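## Task

The rack front holds twelve drive blanks in three rows of four. Press every protruding blank fully home so it latches, except one: in the bottom row, the fourth blank counting from the left as seen facing the rack, which must stay untouched. The rack is loose, so it may tilt only slightly (more fails the task) and must finish in its original place.

## Robot and tools

Robot: two 6-joint arms, left_arm and right_arm, each ending in a two-finger parallel gripper. The fingers point along the gripper's own +z axis and open and close along its y axis. end_effector_position is the spot between the finger pads, about 1 cm back from the tips. Measured bases: left_arm at (-0.002, +0.296, 0) m, right_arm at (+0.009, -0.228, 0) m, both almost unrotated. A camera stand sits behind the arms.

Frame: everything uses the scene frame. Its origin is on the table surface, halfway between the nominal bases. +x points out over the table, +y toward left_arm, +z up. Arm names do not match image sides. Reported hand positions can be a few cm off, more at long reach.

Command row: every motion is written as rows of 14 numbers. The first 7 belong to left_arm: dx, dy, dz, rx, ry, rz, opening. The next 7 belong to right_arm in the same order. Both arms always appear in a row, even if one stays still. dx, dy, dz are an offset along scene axes, measured from that arm's Hand target at the start of the action or move, not a place to go to. 1.0 equals 0.6 m. rx, ry, rz form one rotation vector, also an offset, turning about the Hand target's position, where 1.0 equals 180 degrees. Values lie in [-1, 1]. The opening is absolute, not an offset: +1 fully open (0.093 m), -1 closed. Sending 0 in all six pose numbers keeps an arm at its Hand target; a 0 opening is a real command (half open), so resend the current opening to keep the fingers as they are.

execute_actions(actions, cameras): actions is a list of actions; each action is a list of up to 15 rows, each row one 1/30 s control step. A short action repeats its final row to fill 15 steps. All rows of one action count from the same starting Hand target, and the next action starts from the new one, so a repeated offset keeps moving. An empty actions list returns state plus all camera images; otherwise images come only for names listed in cameras (["all"] for all).

move(target, speed, blend, opening_speed, grip_force, blocking, cameras): drives each gripper along a straight line. target is one 14-number row or a list of up to 15 rows; every row counts from the same starting Hand targets. speed is metres per second, 0.002 to 2.9, default 0.25 (turning capped at twice that in rad/s); one value or one per target. blend (m) rounds corners between listed targets; 0 stops at each. opening_speed sets finger speed on the -1..+1 scale per second (at least 0.2). grip_force is newtons per pad, 10 to 50, persisting until changed. blocking=false returns early while the move continues. The whole path list is capped at 10 s. The path ignores obstacles and the other arm. The result adds a move: line with the ending (done, off_target, moving, held, fault) and limits (paced = pose clipped, held = steps withheld).

wait(seconds 0 to 10) lets time pass while arms hold. stop() brakes a running move. zoom_image(camera, region [x0, y0, x1, y1] in pixels, at most 504 by 504) enlarges part of the latest image from cam_head_left, cam_head_right, cam_left_wrist or cam_right_wrist (all 896x504). read_manual gives only licence text. finished_scene(scene) ends scene 1 or 2 irreversibly and usually reports success.

Result lines: end_effector_position (m) and end_effector_quat_wxyz per arm; Hand target, the last commanded pose after clipping, from which the next offsets count; Tool commands; grip_measured (+1 open, -1 closed; pads meet near -0.94); Joint positions (gripper opening in m last); Joint velocities (omitted when all are at noise level); joint torques (include arm weight, noisy); motor temperatures; and, for execute_actions, sampled positions at some steps. The gripper often stops short of its Hand target; resend, or add the gap as an extra offset. Check position and tilt after each move.

Control quirks: each step the commanded orientation is limited to 40 degrees from the current one. Friction and gravity can leave the hand low, short or tilted; tiny moves may fail or go sideways. Avoid sweeping a hand near its own base, which can flip the shoulder posture.

Pushing: contact force rises with speed and with how far the target lies beyond the contact. Approach the blank slowly, press a modest distance past its face, and then command the target back behind the gripper so the arm stops pushing; an arm blocked by an object keeps pressing otherwise. Pushing into something unreachable heats motors: MOTOR HOT appears at 75 °C, at 90 °C that arm folds and is disabled, at 100 °C it collapses. Keep the rack from tipping or sliding, leave the excluded blank alone, and keep both arms from touching each other, the camera cables, or fixed things hard. Nothing may fall off the table. Any arm stop or fault costs.

Each tool is called after "Request:" by a JSON object that holds its "fn" and its "kwargs", one argument or row to a line.

## Session

Request:
{"fn": "execute_actions", "kwargs": {
  "actions": []
}}

Scene clock: 0.00 s.
left_arm: end_effector_position=(+0.2490, +0.2860, +0.2243) grip_measured=+1.000 end_effector_quat_wxyz=(+0.474, +0.063, +0.878, +0.020) | right_arm: end_effector_position=(+0.3083, -0.1855, +0.2865) grip_measured=+1.000 end_effector_quat_wxyz=(+0.523, +0.129, +0.838, +0.086)
Joint positions: left_arm=[-0.066 0.656 0.752 -0.679 -0.019 0.101 0.093] | right_arm=[0.265 0.861 0.943 -0.55 0.233 0.433 0.093]
Joint velocities: within noise
Joint torques (N m): no reading
Motor temperatures (°C): left_arm=[24 28 28 29 27 28 29] | right_arm=[29 29 31 28 27 28 29]
Heat: left arm: 29 °C; right arm: 31 °C.
Hand target: left_arm +0.2510, +0.2859, +0.2330; +0.485, +0.062, +0.872, +0.020 | right_arm +0.3077, -0.1856, +0.2886; +0.523, +0.130, +0.838, +0.087
Tool commands: left_gripper/opening=+1.0 right_gripper/opening=+1.0

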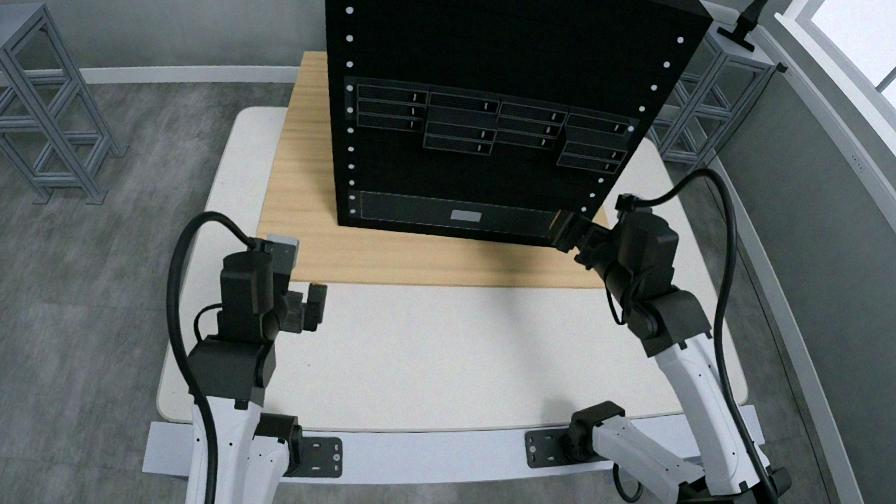

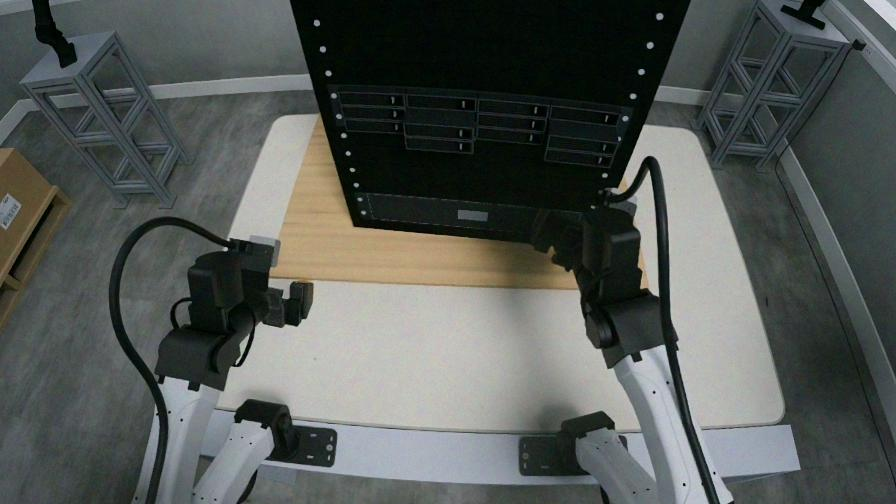

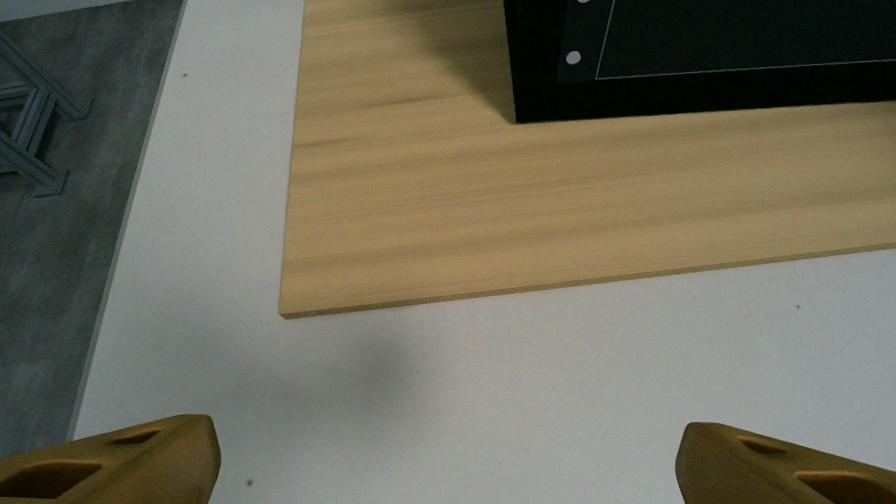

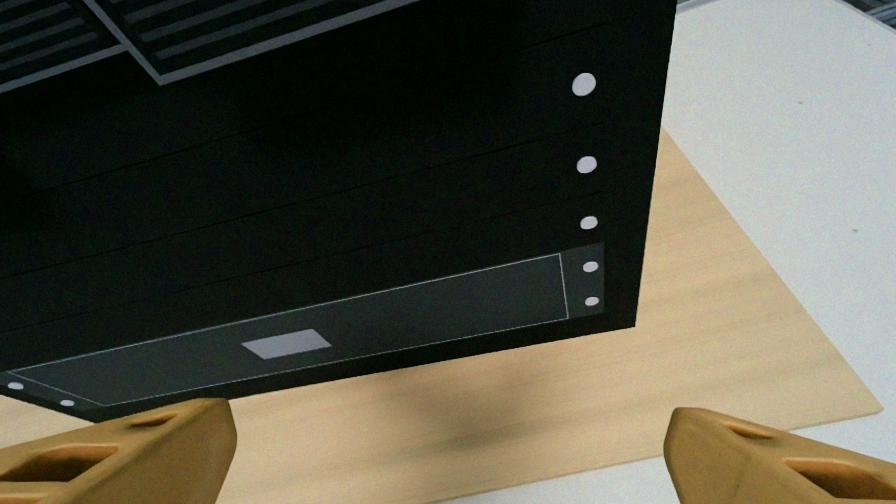

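Request:
{"fn": "zoom_image", "kwargs": {
  "camera": "cam_head_left",
  "region": [320, 60, 680, 240]
}}

Request:
{"fn": "zoom_image", "kwargs": {
  "camera": "cam_head_right",
  "region": [310, 70, 650, 230]
}}

Scaled by 1.400 from the camera's 896x504 image, which has a finer 1280x720 frame.

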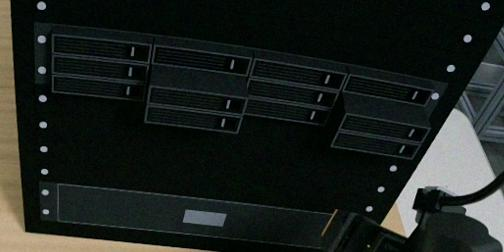

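Scaled by 1.482 from the camera's 896x504 image, which has a finer 1280x720 frame.

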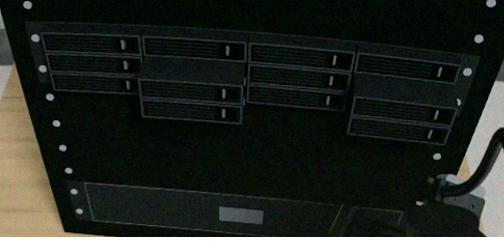

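Request:
{"fn": "move", "kwargs": {
  "target": [0,0,0,0,0,0,1, -0.113,0.243,0.086,-0.1048,-0.1385,-0.0108,-1],
  "cameras": ["all"]
}}

Scene clock: 47.40 s.
left_arm: end_effector_position=(+0.2490, +0.2860, +0.2243) grip_measured=+1.000 end_effector_quat_wxyz=(+0.474, +0.063, +0.878, +0.020) | right_arm: end_effector_position=(+0.2409, -0.0357, +0.3414) grip_measured=-0.986 end_effector_quat_wxyz=(+0.705, +0.030, +0.708, -0.031)
Joint positions: left_arm=[-0.066 0.656 0.752 -0.679 -0.019 0.101 0.093] | right_arm=[1.267 1.056 0.818 0.216 1.357 0.02 0]
Joint torques (N m): left_arm=[-0.12 0.39 8.1 1.82 0.01 -0.11] | right_arm=[-0.27 -2.91 6.02 1.65 0.15 -0.01]
Motor temperatures (°C): left_arm=[24 28 36 33 27 28 29] | right_arm=[29 29 38 35 27 28 29]
Heat: left arm: 36 °C; right arm: 38 °C.
Hand target: left_arm +0.2510, +0.2859, +0.2330; +0.485, +0.062, +0.872, +0.020 | right_arm +0.2398, -0.0397, +0.3402; +0.706, +0.035, +0.706, -0.033
Off the commanded pose: left_arm 0.009 m, 1 deg | right_arm 0.004 m, 1 deg.
move: done
camera_calibration:
cam_right_wrist: T_world_to_cam=[[-0.0693446, -0.996946, 0.0359287, -0.0325969], [-0.423841, -0.00316028, -0.905731, 0.451011], [0.903078, -0.0780356, -0.422328, 0.0105867], [0, 0, 0, 1]] pos_world=[0.179336, -0.0302459, 0.414137]

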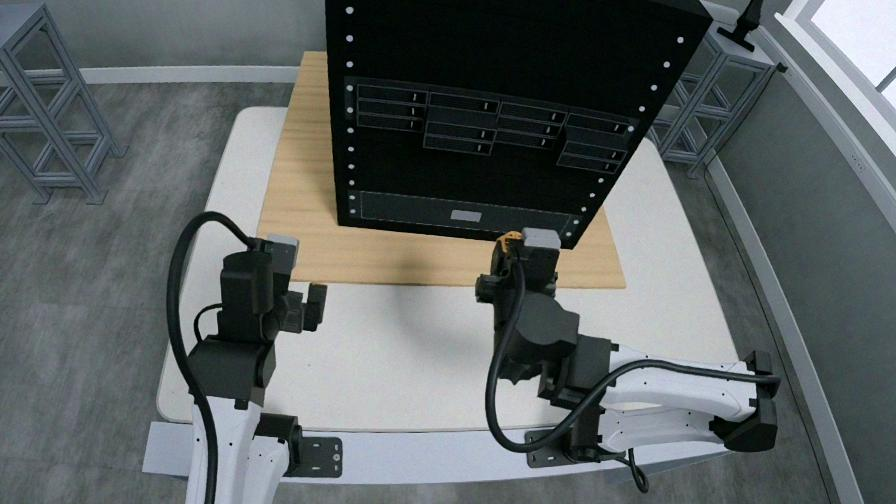

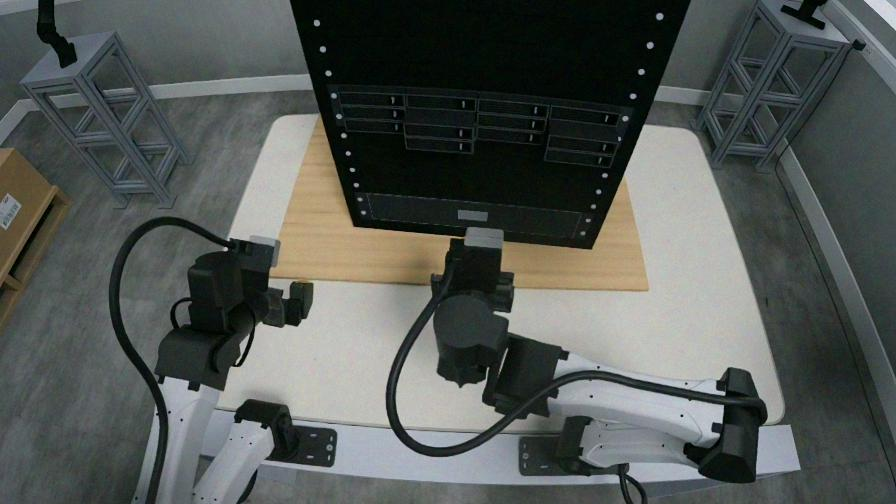

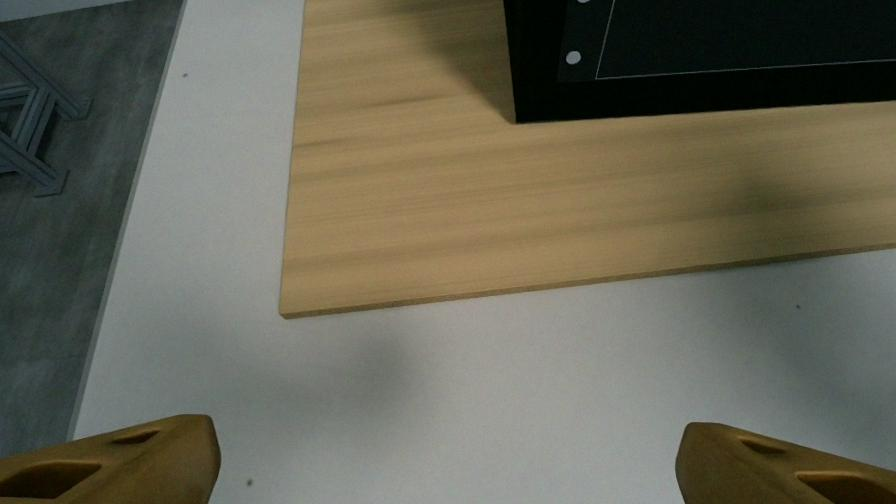

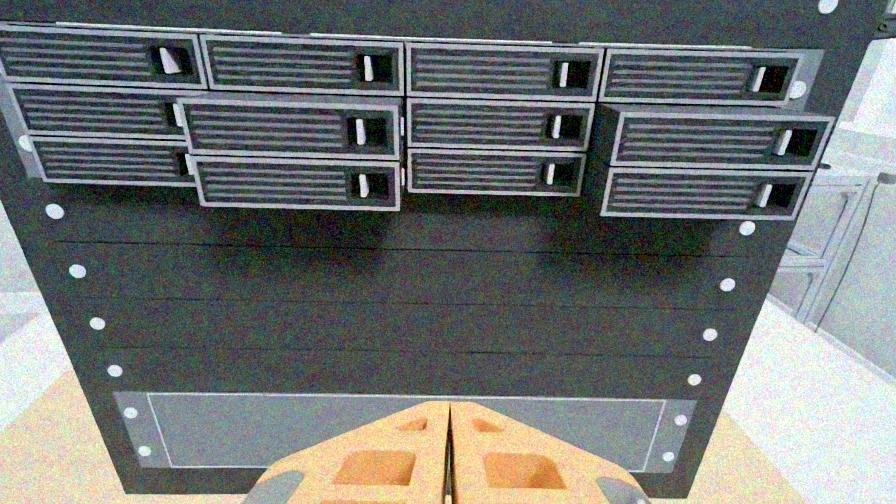

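Request:
{"fn": "move", "kwargs": {
  "target": [0,0,0,0,0,0,1, 0.225,0.128,0.033,0.012,0.138,0,-1],
  "cameras": ["cam_head_left","cam_head_right","cam_right_wrist"],
  "speed": 0.15
}}

Scene clock: 84.20 s.
left_arm: end_effector_position=(+0.2490, +0.2860, +0.2243) grip_measured=+1.000 end_effector_quat_wxyz=(+0.474, +0.063, +0.878, +0.020) | right_arm: end_effector_position=(+0.3718, +0.0334, +0.3611) grip_measured=-0.986 end_effector_quat_wxyz=(+0.543, +0.036, +0.839, -0.034)
Joint positions: left_arm=[-0.066 0.656 0.752 -0.679 -0.019 0.101 0.093] | right_arm=[0.919 1.732 1.919 -0.902 0.898 0.578 0]
Joint torques (N m): left_arm=[-0.21 0.38 7.97 1.81 0 -0.11] | right_arm=[-0.62 -5.53 9.05 1.37 0.22 0.22]
Heat: left arm: 38 °C; right arm: 37 °C.
Hand target: left_arm +0.2510, +0.2859, +0.2330; +0.485, +0.062, +0.872, +0.020 | right_arm +0.3749, +0.0370, +0.3600; +0.537, +0.040, +0.842, -0.027
Off the commanded pose: left_arm 0.009 m, 1 deg | right_arm 0.005 m, 1 deg.
move: done
camera_calibration:
cam_right_wrist: T_world_to_cam=[[-0.0684136, -0.99679, 0.0415915, 0.0424018], [-0.753888, 0.0243474, -0.656552, 0.556276], [0.653432, -0.0762724, -0.753133, 0.11834], [0, 0, 0, 1]] pos_world=[0.344943, 0.0377479, 0.452586]
Images, in order (width x height): cam_head_left 896x504, cam_head_right 896x504, cam_right_wrist 896x504.

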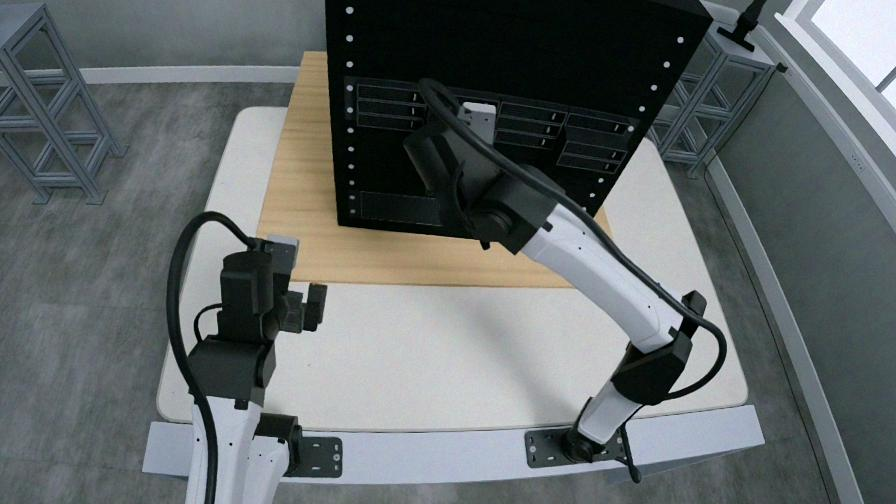

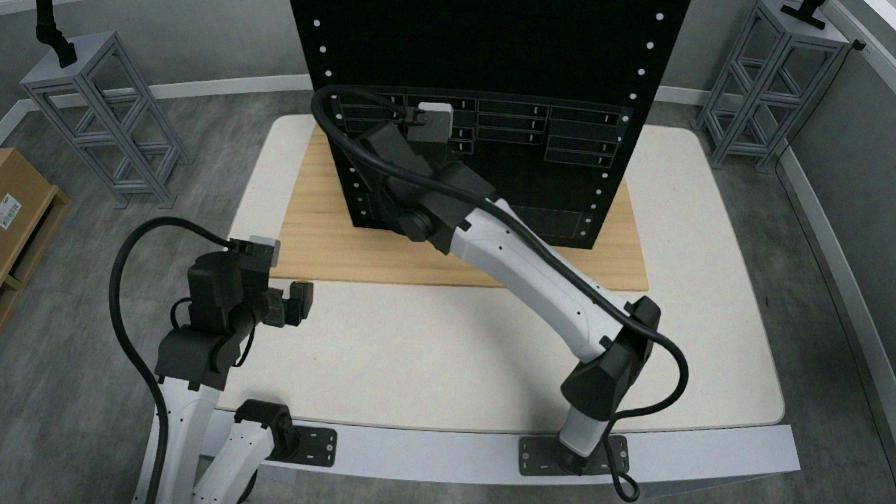

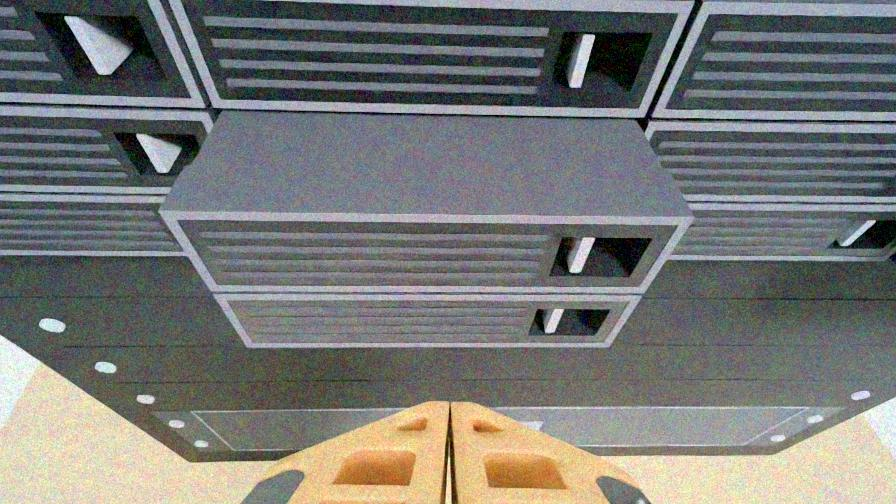

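Request:
{"fn": "move", "kwargs": {
  "target": [0,0,0,0,0,0,1, 0.0367,0.0067,0.0217,0,0,0,-1],
  "cameras": ["cam_right_wrist","cam_head_right"],
  "speed": 0.06
}}

Scene clock: 98.47 s.
left_arm: end_effector_position=(+0.2490, +0.2860, +0.2243) grip_measured=+1.000 end_effector_quat_wxyz=(+0.474, +0.063, +0.878, +0.020) | right_arm: end_effector_position=(+0.3936, +0.0376, +0.3754) grip_measured=-0.986 end_effector_quat_wxyz=(+0.543, +0.046, +0.838, -0.027)
Joint positions: left_arm=[-0.066 0.656 0.752 -0.679 -0.019 0.101 0.093] | right_arm=[0.878 1.823 2.086 -0.944 0.866 0.559 0]
Joint torques (N m): left_arm=[-0.03 0.32 7.94 1.78 0 -0.12] | right_arm=[-0.62 -6.04 8.83 1.43 0.16 -0.02]
Heat: left arm: 39 °C; right arm: 39 °C.
Hand target: left_arm +0.2510, +0.2859, +0.2330; +0.485, +0.062, +0.872, +0.020 | right_arm +0.3969, +0.0411, +0.3731; +0.537, +0.040, +0.842, -0.027
Off the commanded pose: left_arm 0.009 m, 1 deg | right_arm 0.005 m, 1 deg.
move: done
camera_calibration:
cam_right_wrist: T_world_to_cam=[[-0.0775886, -0.996792, 0.0196185, 0.0592732], [-0.75135, 0.0455268, -0.658332, 0.580862], [0.655327, -0.0658194, -0.752472, 0.113821], [0, 0, 0, 1]] pos_world=[0.36644, 0.0401299, 0.466884]
Images, in order (width x height): cam_head_right 896x504, cam_right_wrist 896x504.

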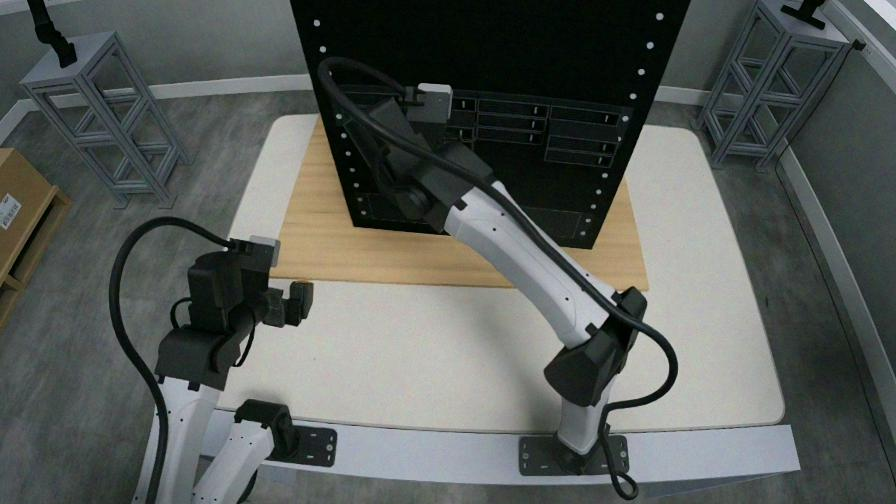

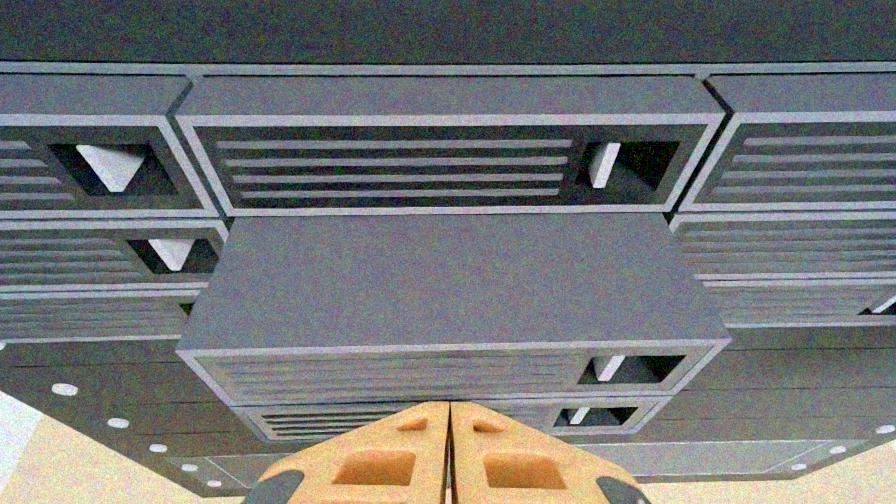

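Request:
{"fn": "move", "kwargs": {
  "target": [
    [0,0,0,0,0,0,1, 0.0,0.0,0.007,0,0,0,-1],
    [0,0,0,0,0,0,1, 0.033,-0.003,0.007,0,0,0,-1]
  ],
  "cameras": ["cam_right_wrist","cam_head_right"],
  "speed": 0.03
}}

Scene clock: 110.53 s.
left_arm: end_effector_position=(+0.2490, +0.2860, +0.2243) grip_measured=+1.000 end_effector_quat_wxyz=(+0.474, +0.063, +0.878, +0.020) | right_arm: end_effector_position=(+0.4113, +0.0350, +0.3777) grip_measured=-0.986 end_effector_quat_wxyz=(+0.539, +0.042, +0.841, -0.032)
Joint positions: left_arm=[-0.066 0.656 0.752 -0.679 -0.019 0.101 0.093] | right_arm=[0.837 1.879 2.176 -0.966 0.833 0.521 0]
Joint torques (N m): left_arm=[-0.16 0.43 8.12 1.79 0.01 -0.09] | right_arm=[-0.9 -6.28 8.84 1.65 0.18 0.03]
Motor temperatures (°C): left_arm=[24 28 39 36 27 28 29] | right_arm=[29 35 40 36 27 28 29]
Heat: left arm: 39 °C; right arm: 40 °C.
Hand target: left_arm +0.2510, +0.2859, +0.2330; +0.485, +0.062, +0.872, +0.020 | right_arm +0.4167, +0.0392, +0.3772; +0.537, +0.040, +0.842, -0.027
Off the commanded pose: left_arm 0.009 m, 1 deg | right_arm 0.007 m, 1 deg.
move: done
camera_calibration:
cam_right_wrist: T_world_to_cam=[[-0.0767256, -0.996518, 0.0326217, 0.0527524], [-0.758944, 0.0371526, -0.650095, 0.596166], [0.64662, -0.074637, -0.759152, 0.110189], [0, 0, 0, 1]] pos_world=[0.385253, 0.0386439, 0.469494]
Images, in order (width x height): cam_head_right 896x504, cam_right_wrist 896x504.

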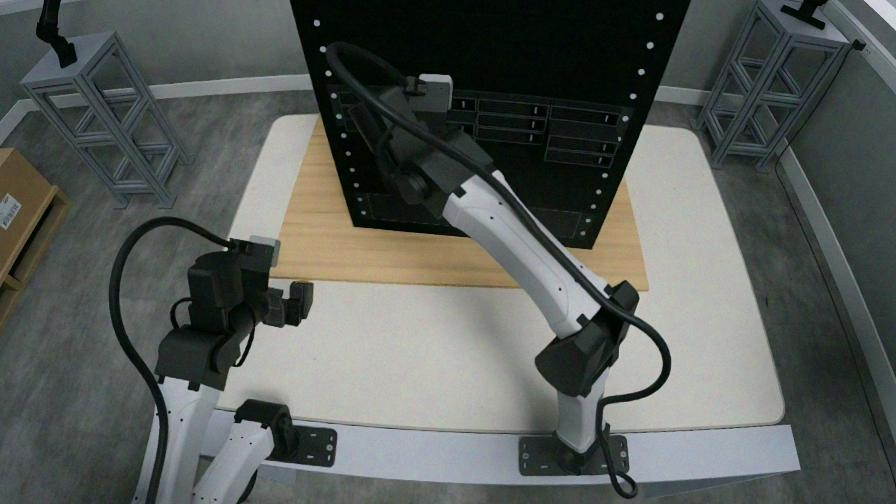

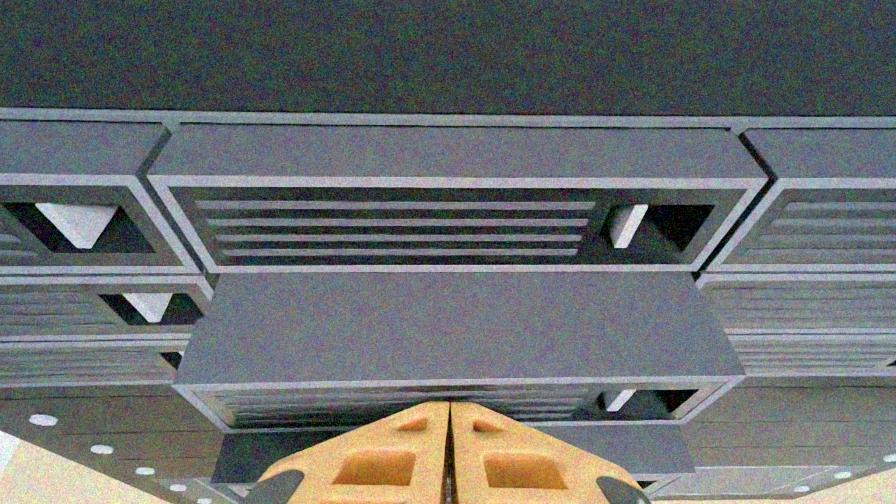

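Request:
{"fn": "move", "kwargs": {
  "target": [0,0,0,0,0,0,1, 0.033,-0.003,0.0,0,0,0,-1],
  "cameras": ["cam_right_wrist","cam_head_right"],
  "speed": 0.03
}}

Scene clock: 114.40 s.
left_arm: end_effector_position=(+0.2490, +0.2860, +0.2243) grip_measured=+1.000 end_effector_quat_wxyz=(+0.474, +0.063, +0.878, +0.020) | right_arm: end_effector_position=(+0.4294, +0.0345, +0.3778) grip_measured=-0.986 end_effector_quat_wxyz=(+0.537, +0.040, +0.842, -0.031)
Joint positions: left_arm=[-0.066 0.656 0.752 -0.679 -0.019 0.101 0.093] | right_arm=[0.8 1.931 2.245 -0.961 0.798 0.486 0]
Joint torques (N m): left_arm=[-0.16 0.46 7.92 1.79 0.04 -0.12] | right_arm=[-1.16 -6.67 8.77 1.74 0.19 0.01]
Heat: left arm: 39 °C; right arm: 40 °C.
Hand target: left_arm +0.2510, +0.2859, +0.2330; +0.485, +0.062, +0.872, +0.020 | right_arm +0.4365, +0.0374, +0.3774; +0.537, +0.040, +0.842, -0.026
Off the commanded pose: left_arm 0.009 m, 1 deg | right_arm 0.008 m, 1 deg.
move: done
camera_calibration:
cam_right_wrist: T_world_to_cam=[[-0.0717698, -0.996846, 0.0338814, 0.0509808], [-0.761687, 0.0328446, -0.647112, 0.610094], [0.643958, -0.0722502, -0.761641, 0.100474], [0, 0, 0, 1]] pos_world=[0.403658, 0.0380409, 0.469597]
Images, in order (width x height): cam_head_right 896x504, cam_right_wrist 896x504.

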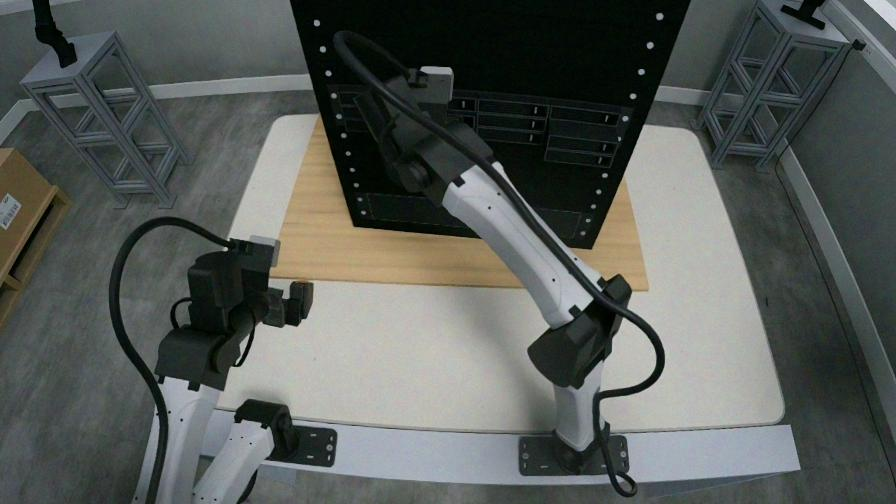

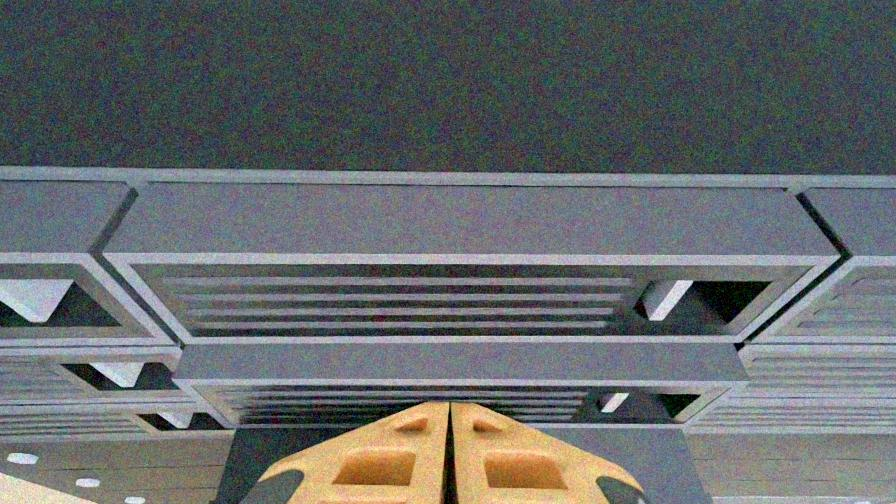

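Request:
{"fn": "move", "kwargs": {
  "target": [0,0,0,0,0,0,1, 0.0117,-0.001,0.0,0,0,0,-1],
  "cameras": ["cam_right_wrist"],
  "speed": 0.03
}}

Scene clock: 121.63 s.
left_arm: end_effector_position=(+0.2490, +0.2860, +0.2243) grip_measured=+1.000 end_effector_quat_wxyz=(+0.474, +0.063, +0.878, +0.020) | right_arm: end_effector_position=(+0.4364, +0.0338, +0.3779) grip_measured=-0.986 end_effector_quat_wxyz=(+0.537, +0.040, +0.842, -0.031)
Joint positions: left_arm=[-0.066 0.656 0.752 -0.679 -0.019 0.101 0.093] | right_arm=[0.786 1.952 2.274 -0.961 0.787 0.474 0]
Joint torques (N m): left_arm=[-0.13 0.49 7.98 1.81 0.01 -0.11] | right_arm=[-1.02 -6.65 8.81 1.76 0.19 -0.01]
Heat: left arm: 39 °C; right arm: 41 °C.
Hand target: left_arm +0.2510, +0.2859, +0.2330; +0.485, +0.062, +0.872, +0.020 | right_arm +0.4434, +0.0369, +0.3773; +0.537, +0.040, +0.842, -0.027
Off the commanded pose: left_arm 0.009 m, 1 deg | right_arm 0.008 m, 1 deg.
move: done
camera_calibration:
cam_right_wrist: T_world_to_cam=[[-0.0719373, -0.996847, 0.0334821, 0.0511416], [-0.761756, 0.0332402, -0.647011, 0.615617], [0.643858, -0.0720493, -0.761745, 0.0960936], [0, 0, 0, 1]] pos_world=[0.410758, 0.0374406, 0.469797]
Images, in order (width x height): cam_right_wrist 896x504.

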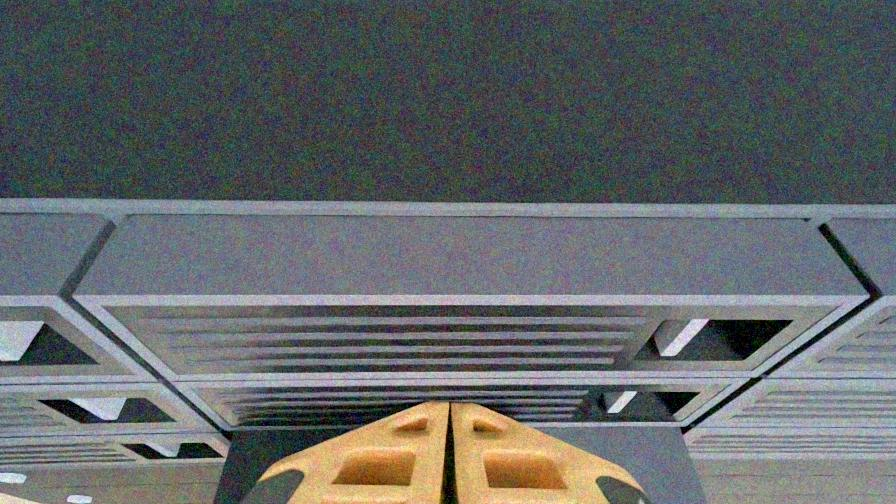

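Request:
{"fn": "move", "kwargs": {
  "target": [0,0,0,0,0,0,1, 0.0083,-0.0008,0.0,0,0,0,-1],
  "cameras": ["cam_right_wrist"],
  "speed": 0.03
}}

Scene clock: 130.30 s.
left_arm: end_effector_position=(+0.2490, +0.2860, +0.2243) grip_measured=+1.000 end_effector_quat_wxyz=(+0.474, +0.063, +0.878, +0.020) | right_arm: end_effector_position=(+0.4368, +0.0338, +0.3779) grip_measured=-0.986 end_effector_quat_wxyz=(+0.534, +0.035, +0.844, -0.034)
Joint positions: left_arm=[-0.066 0.656 0.752 -0.679 -0.019 0.101 0.093] | right_arm=[0.784 1.961 2.293 -0.978 0.782 0.467 0]
Joint torques (N m): left_arm=[-0.28 0.43 8.09 1.79 -0.02 -0.11] | right_arm=[-1.74 -6.38 9.05 1.94 0.19 -0.03]
Heat: left arm: 39 °C; right arm: 43 °C.
Hand target: left_arm +0.2510, +0.2859, +0.2330; +0.485, +0.062, +0.872, +0.020 | right_arm +0.4485, +0.0364, +0.3772; +0.537, +0.040, +0.842, -0.027
Off the commanded pose: left_arm 0.009 m, 1 deg | right_arm 0.012 m, 1 deg.
move: off_target (right_arm)
camera_calibration:
cam_right_wrist: T_world_to_cam=[[-0.0663418, -0.996856, 0.0433157, 0.0448909], [-0.76666, 0.0231414, -0.641637, 0.616311], [0.638617, -0.0757757, -0.765785, 0.0997662], [0, 0, 0, 1]] pos_world=[0.411767, 0.0380474, 0.469903]
Images, in order (width x height): cam_right_wrist 896x504.

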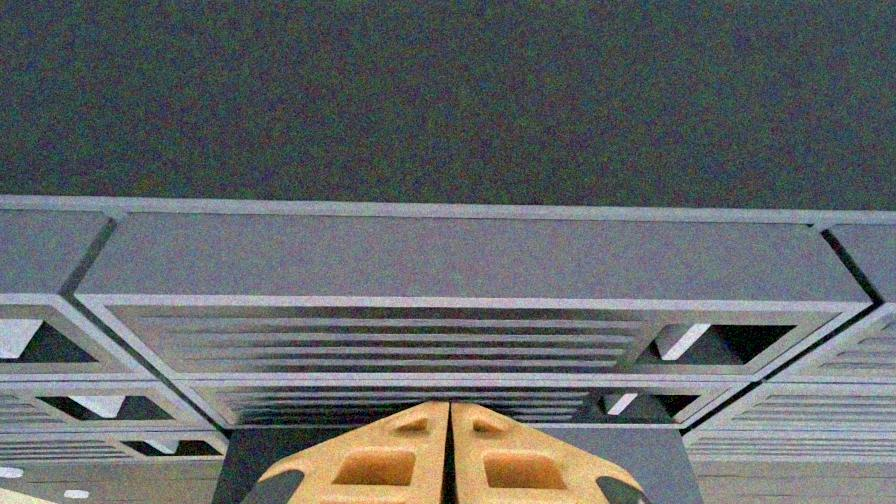

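Request:
{"fn": "move", "kwargs": {
  "target": [
    [0,0,0,0,0,0,1, -0.092,0.008,0,0,0,0,-1],
    [0,0,0,0,0,0,1, -0.092,0.008,-0.05,0,0,0,-1]
  ],
  "cameras": ["cam_right_wrist"],
  "speed": 0.1
}}

Scene clock: 136.47 s.
left_arm: end_effector_position=(+0.2490, +0.2860, +0.2243) grip_measured=+1.000 end_effector_quat_wxyz=(+0.474, +0.063, +0.878, +0.020) | right_arm: end_effector_position=(+0.3990, +0.0477, +0.3692) grip_measured=-0.986 end_effector_quat_wxyz=(+0.561, +0.057, +0.826, +0.002)
Joint positions: left_arm=[-0.066 0.656 0.752 -0.679 -0.019 0.101 0.093] | right_arm=[0.881 1.791 1.969 -0.78 0.857 0.553 0]
Joint torques (N m): left_arm=[-0.14 0.34 8.08 1.79 0 -0.14] | right_arm=[-0.34 -7.91 3.81 1.03 0.4 0.1]
Heat: left arm: 40 °C; right arm: 43 °C.
Hand target: left_arm +0.2510, +0.2859, +0.2330; +0.485, +0.062, +0.872, +0.020 | right_arm +0.3932, +0.0412, +0.3472; +0.537, +0.040, +0.842, -0.026
Off the commanded pose: left_arm 0.009 m, 1 deg | right_arm 0.024 m, 5 deg.
move: off_target (right_arm)
camera_calibration:
cam_right_wrist: T_world_to_cam=[[-0.0645822, -0.996998, -0.0427214, 0.0877923], [-0.721248, 0.076221, -0.688471, 0.578114], [0.68966, -0.0136502, -0.724005, 0.0795272], [0, 0, 0, 1]] pos_world=[0.367786, 0.0445498, 0.459343]
Images, in order (width x height): cam_right_wrist 896x504.

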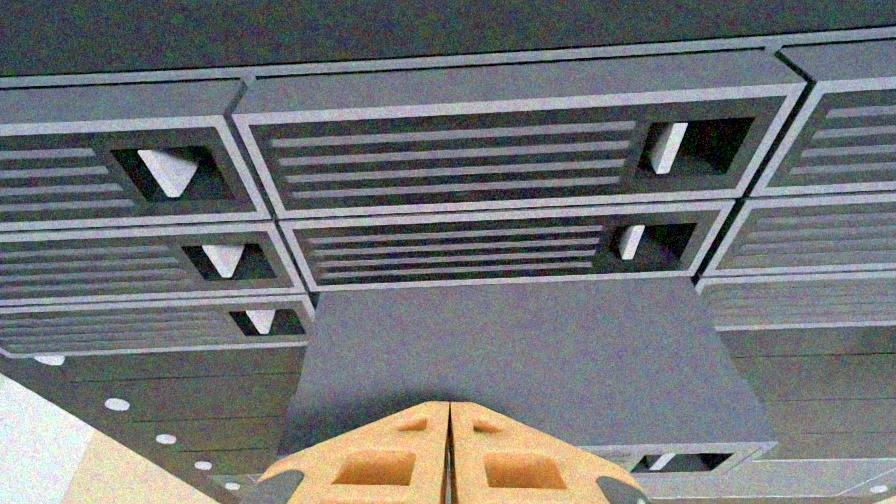

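Request:
{"fn": "move", "kwargs": {
  "target": [
    [0,0,0,0,0,0,1, -0.0,0.0,0.05,0,0,0,-1],
    [0,0,0,0,0,0,1, -0.045,0.004,0.05,0,0,0,-1]
  ],
  "cameras": ["cam_right_wrist"],
  "speed": 0.1
}}

Scene clock: 145.07 s.
left_arm: end_effector_position=(+0.2490, +0.2860, +0.2243) grip_measured=+1.000 end_effector_quat_wxyz=(+0.474, +0.063, +0.878, +0.020) | right_arm: end_effector_position=(+0.3714, +0.0520, +0.3712) grip_measured=-0.986 end_effector_quat_wxyz=(+0.534, +0.031, +0.845, -0.026)
Joint positions: left_arm=[-0.066 0.656 0.752 -0.679 -0.019 0.101 0.093] | right_arm=[0.943 1.829 2.107 -1.027 0.889 0.612 0]
Joint torques (N m): left_arm=[-0.06 0.44 8.01 1.81 -0.04 -0.16] | right_arm=[-0.03 -9.52 5.42 1.37 0.55 0.17]
Heat: left arm: 40 °C; right arm: 42 °C.
Hand target: left_arm +0.2510, +0.2859, +0.2330; +0.485, +0.062, +0.872, +0.020 | right_arm +0.3663, +0.0436, +0.3772; +0.537, +0.040, +0.842, -0.027
Off the commanded pose: left_arm 0.009 m, 1 deg | right_arm 0.012 m, 1 deg.
move: off_target (right_arm)
camera_calibration:
cam_right_wrist: T_world_to_cam=[[-0.0511395, -0.998061, 0.0354915, 0.0562966], [-0.767979, 0.0165824, -0.640261, 0.561738], [0.63843, -0.0599993, -0.767337, 0.137546], [0, 0, 0, 1]] pos_world=[0.346468, 0.0551252, 0.463204]
Images, in order (width x height): cam_right_wrist 896x504.

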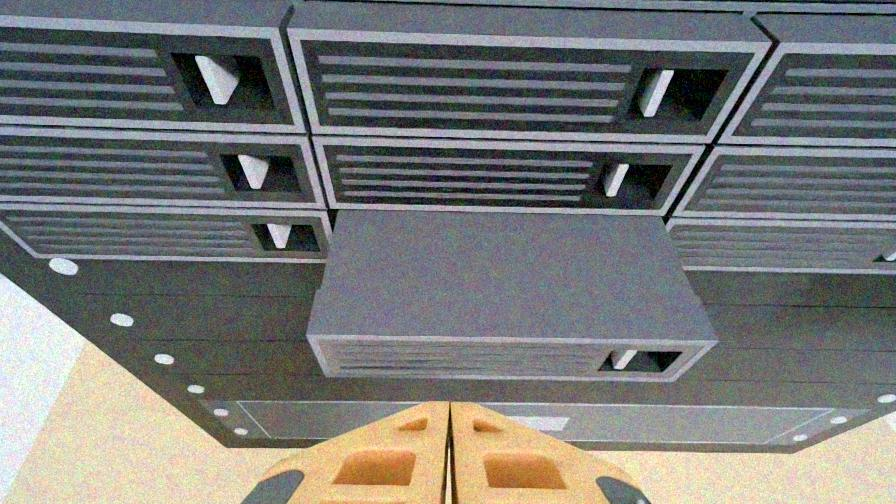

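Request:
{"fn": "move", "kwargs": {
  "target": [0,0,0,0,0,0,1, 0.0,-0.015,-0.05,0,0,0,-1],
  "cameras": ["cam_right_wrist"],
  "speed": 0.1
}}

Scene clock: 151.53 s.
left_arm: end_effector_position=(+0.2490, +0.2860, +0.2243) grip_measured=+1.000 end_effector_quat_wxyz=(+0.474, +0.063, +0.878, +0.020) | right_arm: end_effector_position=(+0.3678, +0.0421, +0.3379) grip_measured=-0.986 end_effector_quat_wxyz=(+0.529, +0.030, +0.847, -0.035)
Joint positions: left_arm=[-0.066 0.656 0.752 -0.679 -0.019 0.101 0.093] | right_arm=[0.937 1.738 1.859 -0.889 0.89 0.614 0]
Joint torques (N m): left_arm=[-0.13 0.47 7.99 1.81 -0.01 -0.11] | right_arm=[-0.91 -9.52 5.56 1.7 0.45 0.03]
Motor temperatures (°C): left_arm=[24 28 40 37 27 28 29] | right_arm=[29 42 41 36 27 28 29]
Heat: left arm: 40 °C; right arm: 42 °C.
Hand target: left_arm +0.2510, +0.2859, +0.2330; +0.485, +0.062, +0.872, +0.020 | right_arm +0.3663, +0.0346, +0.3472; +0.537, +0.040, +0.842, -0.026
Off the commanded pose: left_arm 0.009 m, 1 deg | right_arm 0.012 m, 2 deg.
move: off_target (right_arm)
camera_calibration:
cam_right_wrist: T_world_to_cam=[[-0.0584244, -0.996985, 0.051073, 0.0448273], [-0.774938, 0.0130414, -0.631903, 0.537729], [0.629331, -0.076497, -0.773363, 0.119879], [0, 0, 0, 1]] pos_world=[0.343882, 0.0468497, 0.430213]
Images, in order (width x height): cam_right_wrist 896x504.

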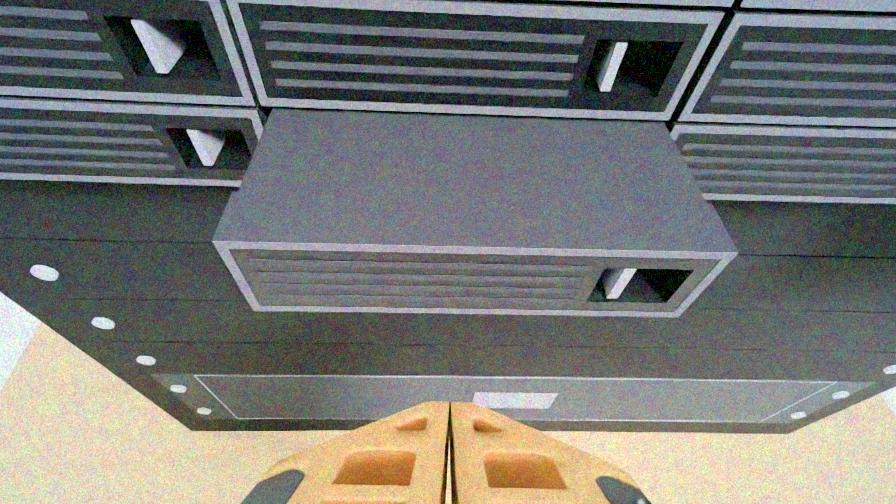

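Request:
{"fn": "move", "kwargs": {
  "target": [
    [0,0,0,0,0,0,1, 0.0,-0.007,0.017,0,0,0,-1],
    [0,0,0,0,0,0,1, 0.06,-0.012,0.017,0,0,0,-1]
  ],
  "cameras": ["cam_right_wrist"],
  "speed": [0.1,0.04]
}}

Scene clock: 159.83 s.
left_arm: end_effector_position=(+0.2490, +0.2860, +0.2243) grip_measured=+1.000 end_effector_quat_wxyz=(+0.474, +0.063, +0.878, +0.020) | right_arm: end_effector_position=(+0.3959, +0.0219, +0.3558) grip_measured=-0.986 end_effector_quat_wxyz=(+0.536, +0.040, +0.842, -0.036)
Joint positions: left_arm=[-0.066 0.656 0.752 -0.679 -0.019 0.101 0.093] | right_arm=[0.845 1.75 1.92 -0.855 0.839 0.527 0]
Joint torques (N m): left_arm=[-0.12 0.4 8.1 1.77 0.02 -0.11] | right_arm=[-0.91 -5.6 9.22 1.73 0.2 -0.04]
Heat: left arm: 40 °C; right arm: 44 °C.
Hand target: left_arm +0.2510, +0.2859, +0.2330; +0.485, +0.062, +0.872, +0.020 | right_arm +0.4023, +0.0274, +0.3575; +0.537, +0.040, +0.842, -0.026
Off the commanded pose: left_arm 0.009 m, 1 deg | right_arm 0.009 m, 1 deg.
move: done
camera_calibration:
cam_right_wrist: T_world_to_cam=[[-0.0763169, -0.996218, 0.0415412, 0.0358367], [-0.763372, 0.0315758, -0.645186, 0.570897], [0.641434, -0.0809501, -0.762895, 0.105982], [0, 0, 0, 1]] pos_world=[0.370562, 0.0262538, 0.447699]
Images, in order (width x height): cam_right_wrist 896x504.

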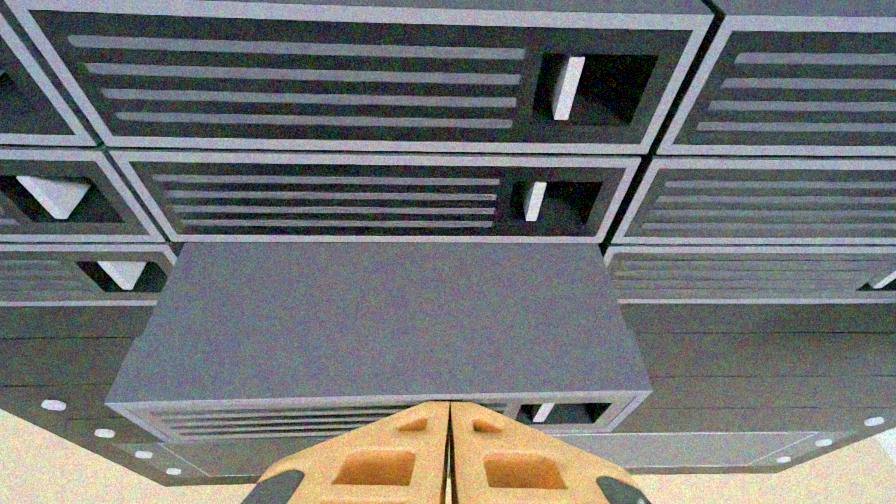

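Request:
{"fn": "move", "kwargs": {
  "target": [
    [0,0,0,0,0,0,1, -0.03,0.002,0,0,0,0,-1],
    [0,0,0,0,0,0,1, -0.03,0.018,-0.013,0,0,0,-1]
  ],
  "cameras": ["cam_right_wrist"],
  "speed": 0.08
}}

Scene clock: 166.10 s.
left_arm: end_effector_position=(+0.2490, +0.2860, +0.2243) grip_measured=+1.000 end_effector_quat_wxyz=(+0.474, +0.063, +0.878, +0.020) | right_arm: end_effector_position=(+0.3846, +0.0368, +0.3564) grip_measured=-0.986 end_effector_quat_wxyz=(+0.539, +0.037, +0.841, -0.020)
Joint positions: left_arm=[-0.066 0.656 0.752 -0.679 -0.019 0.101 0.093] | right_arm=[0.889 1.75 1.919 -0.857 0.852 0.56 0]
Joint torques (N m): left_arm=[-0.08 0.39 8.17 1.76 -0.02 -0.08] | right_arm=[0.39 -6.74 5.83 1.59 0.53 0.15]
Heat: left arm: 40 °C; right arm: 43 °C.
Hand target: left_arm +0.2510, +0.2859, +0.2330; +0.485, +0.062, +0.872, +0.020 | right_arm +0.3843, +0.0382, +0.3496; +0.537, +0.040, +0.842, -0.027
Off the commanded pose: left_arm 0.009 m, 1 deg | right_arm 0.007 m, 1 deg.
move: done
camera_calibration:
cam_right_wrist: T_world_to_cam=[[-0.0556518, -0.998273, 0.0188046, 0.0500632], [-0.75901, 0.030062, -0.650384, 0.562406], [0.648696, -0.050468, -0.759372, 0.109768], [0, 0, 0, 1]] pos_world=[0.358452, 0.0386095, 0.448193]
Images, in order (width x height): cam_right_wrist 896x504.

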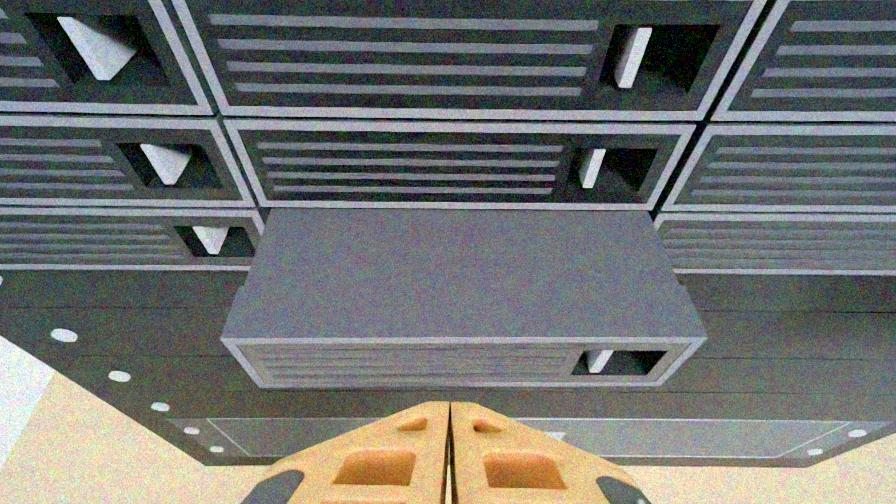

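Request:
{"fn": "move", "kwargs": {
  "target": [0,0,0,0,0,0,1, 0,-0.004,-0.014,0,0,0,-1],
  "speed": 0.08
}}

Scene clock: 172.67 s.
left_arm: end_effector_position=(+0.2490, +0.2860, +0.2243) grip_measured=+1.000 end_effector_quat_wxyz=(+0.474, +0.063, +0.878, +0.020) | right_arm: end_effector_position=(+0.3855, +0.0378, +0.3380) grip_measured=-0.986 end_effector_quat_wxyz=(+0.531, +0.030, +0.846, -0.032)
Joint positions: left_arm=[-0.066 0.656 0.752 -0.679 -0.019 0.101 0.093] | right_arm=[0.889 1.75 1.861 -0.831 0.853 0.561 0]
Joint torques (N m): left_arm=[-0.21 0.42 8.02 1.79 0.02 -0.11] | right_arm=[-0.03 -8.39 5.64 1.76 0.51 0.18]
Heat: left arm: 40 °C; right arm: 44 °C.
Hand target: left_arm +0.2510, +0.2859, +0.2330; +0.485, +0.062, +0.872, +0.020 | right_arm +0.3843, +0.0358, +0.3413; +0.537, +0.040, +0.842, -0.027
Off the commanded pose: left_arm 0.009 m, 1 deg | right_arm 0.004 m, 2 deg.
move: done

Request:
{"fn": "move", "kwargs": {
  "target": [
    [0,0,0,0,0,0,1, 0.01,-0.0,0.011,0,0,0,-1],
    [0,0,0,0,0,0,1, 0.035,-0.002,0.011,0,0,0,-1]
  ],
  "speed": 0.04,
  "cameras": ["cam_right_wrist"]
}}

Scene clock: 178.13 s.
left_arm: end_effector_position=(+0.2490, +0.2860, +0.2243) grip_measured=+1.000 end_effector_quat_wxyz=(+0.474, +0.063, +0.878, +0.020) | right_arm: end_effector_position=(+0.3992, +0.0289, +0.3452) grip_measured=-0.986 end_effector_quat_wxyz=(+0.536, +0.040, +0.843, -0.036)
Joint positions: left_arm=[-0.066 0.656 0.752 -0.679 -0.019 0.101 0.093] | right_arm=[0.851 1.767 1.897 -0.822 0.845 0.534 0]
Joint torques (N m): left_arm=[-0.18 0.32 8.1 1.79 0.02 -0.11] | right_arm=[-0.76 -5.94 9.42 1.71 0.18 -0.01]
Heat: left arm: 41 °C; right arm: 44 °C.
Hand target: left_arm +0.2510, +0.2859, +0.2330; +0.485, +0.062, +0.872, +0.020 | right_arm +0.4052, +0.0347, +0.3479; +0.537, +0.040, +0.842, -0.026
Off the commanded pose: left_arm 0.009 m, 1 deg | right_arm 0.009 m, 1 deg.
move: done
camera_calibration:
cam_right_wrist: T_world_to_cam=[[-0.076992, -0.996099, 0.0431132, 0.0432731], [-0.764154, 0.0311784, -0.644279, 0.566337], [0.640422, -0.0825495, -0.763574, 0.0970258], [0, 0, 0, 1]] pos_world=[0.373963, 0.0334562, 0.4371]
Images, in order (width x height): cam_right_wrist 896x504.

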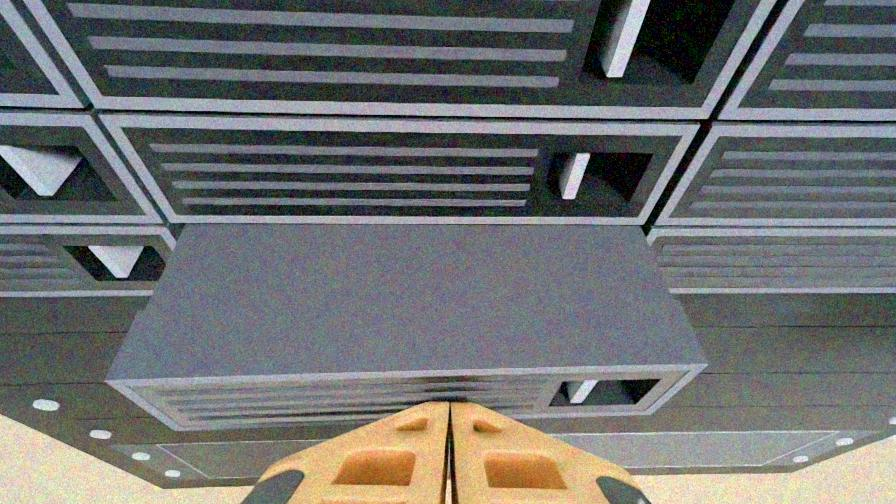

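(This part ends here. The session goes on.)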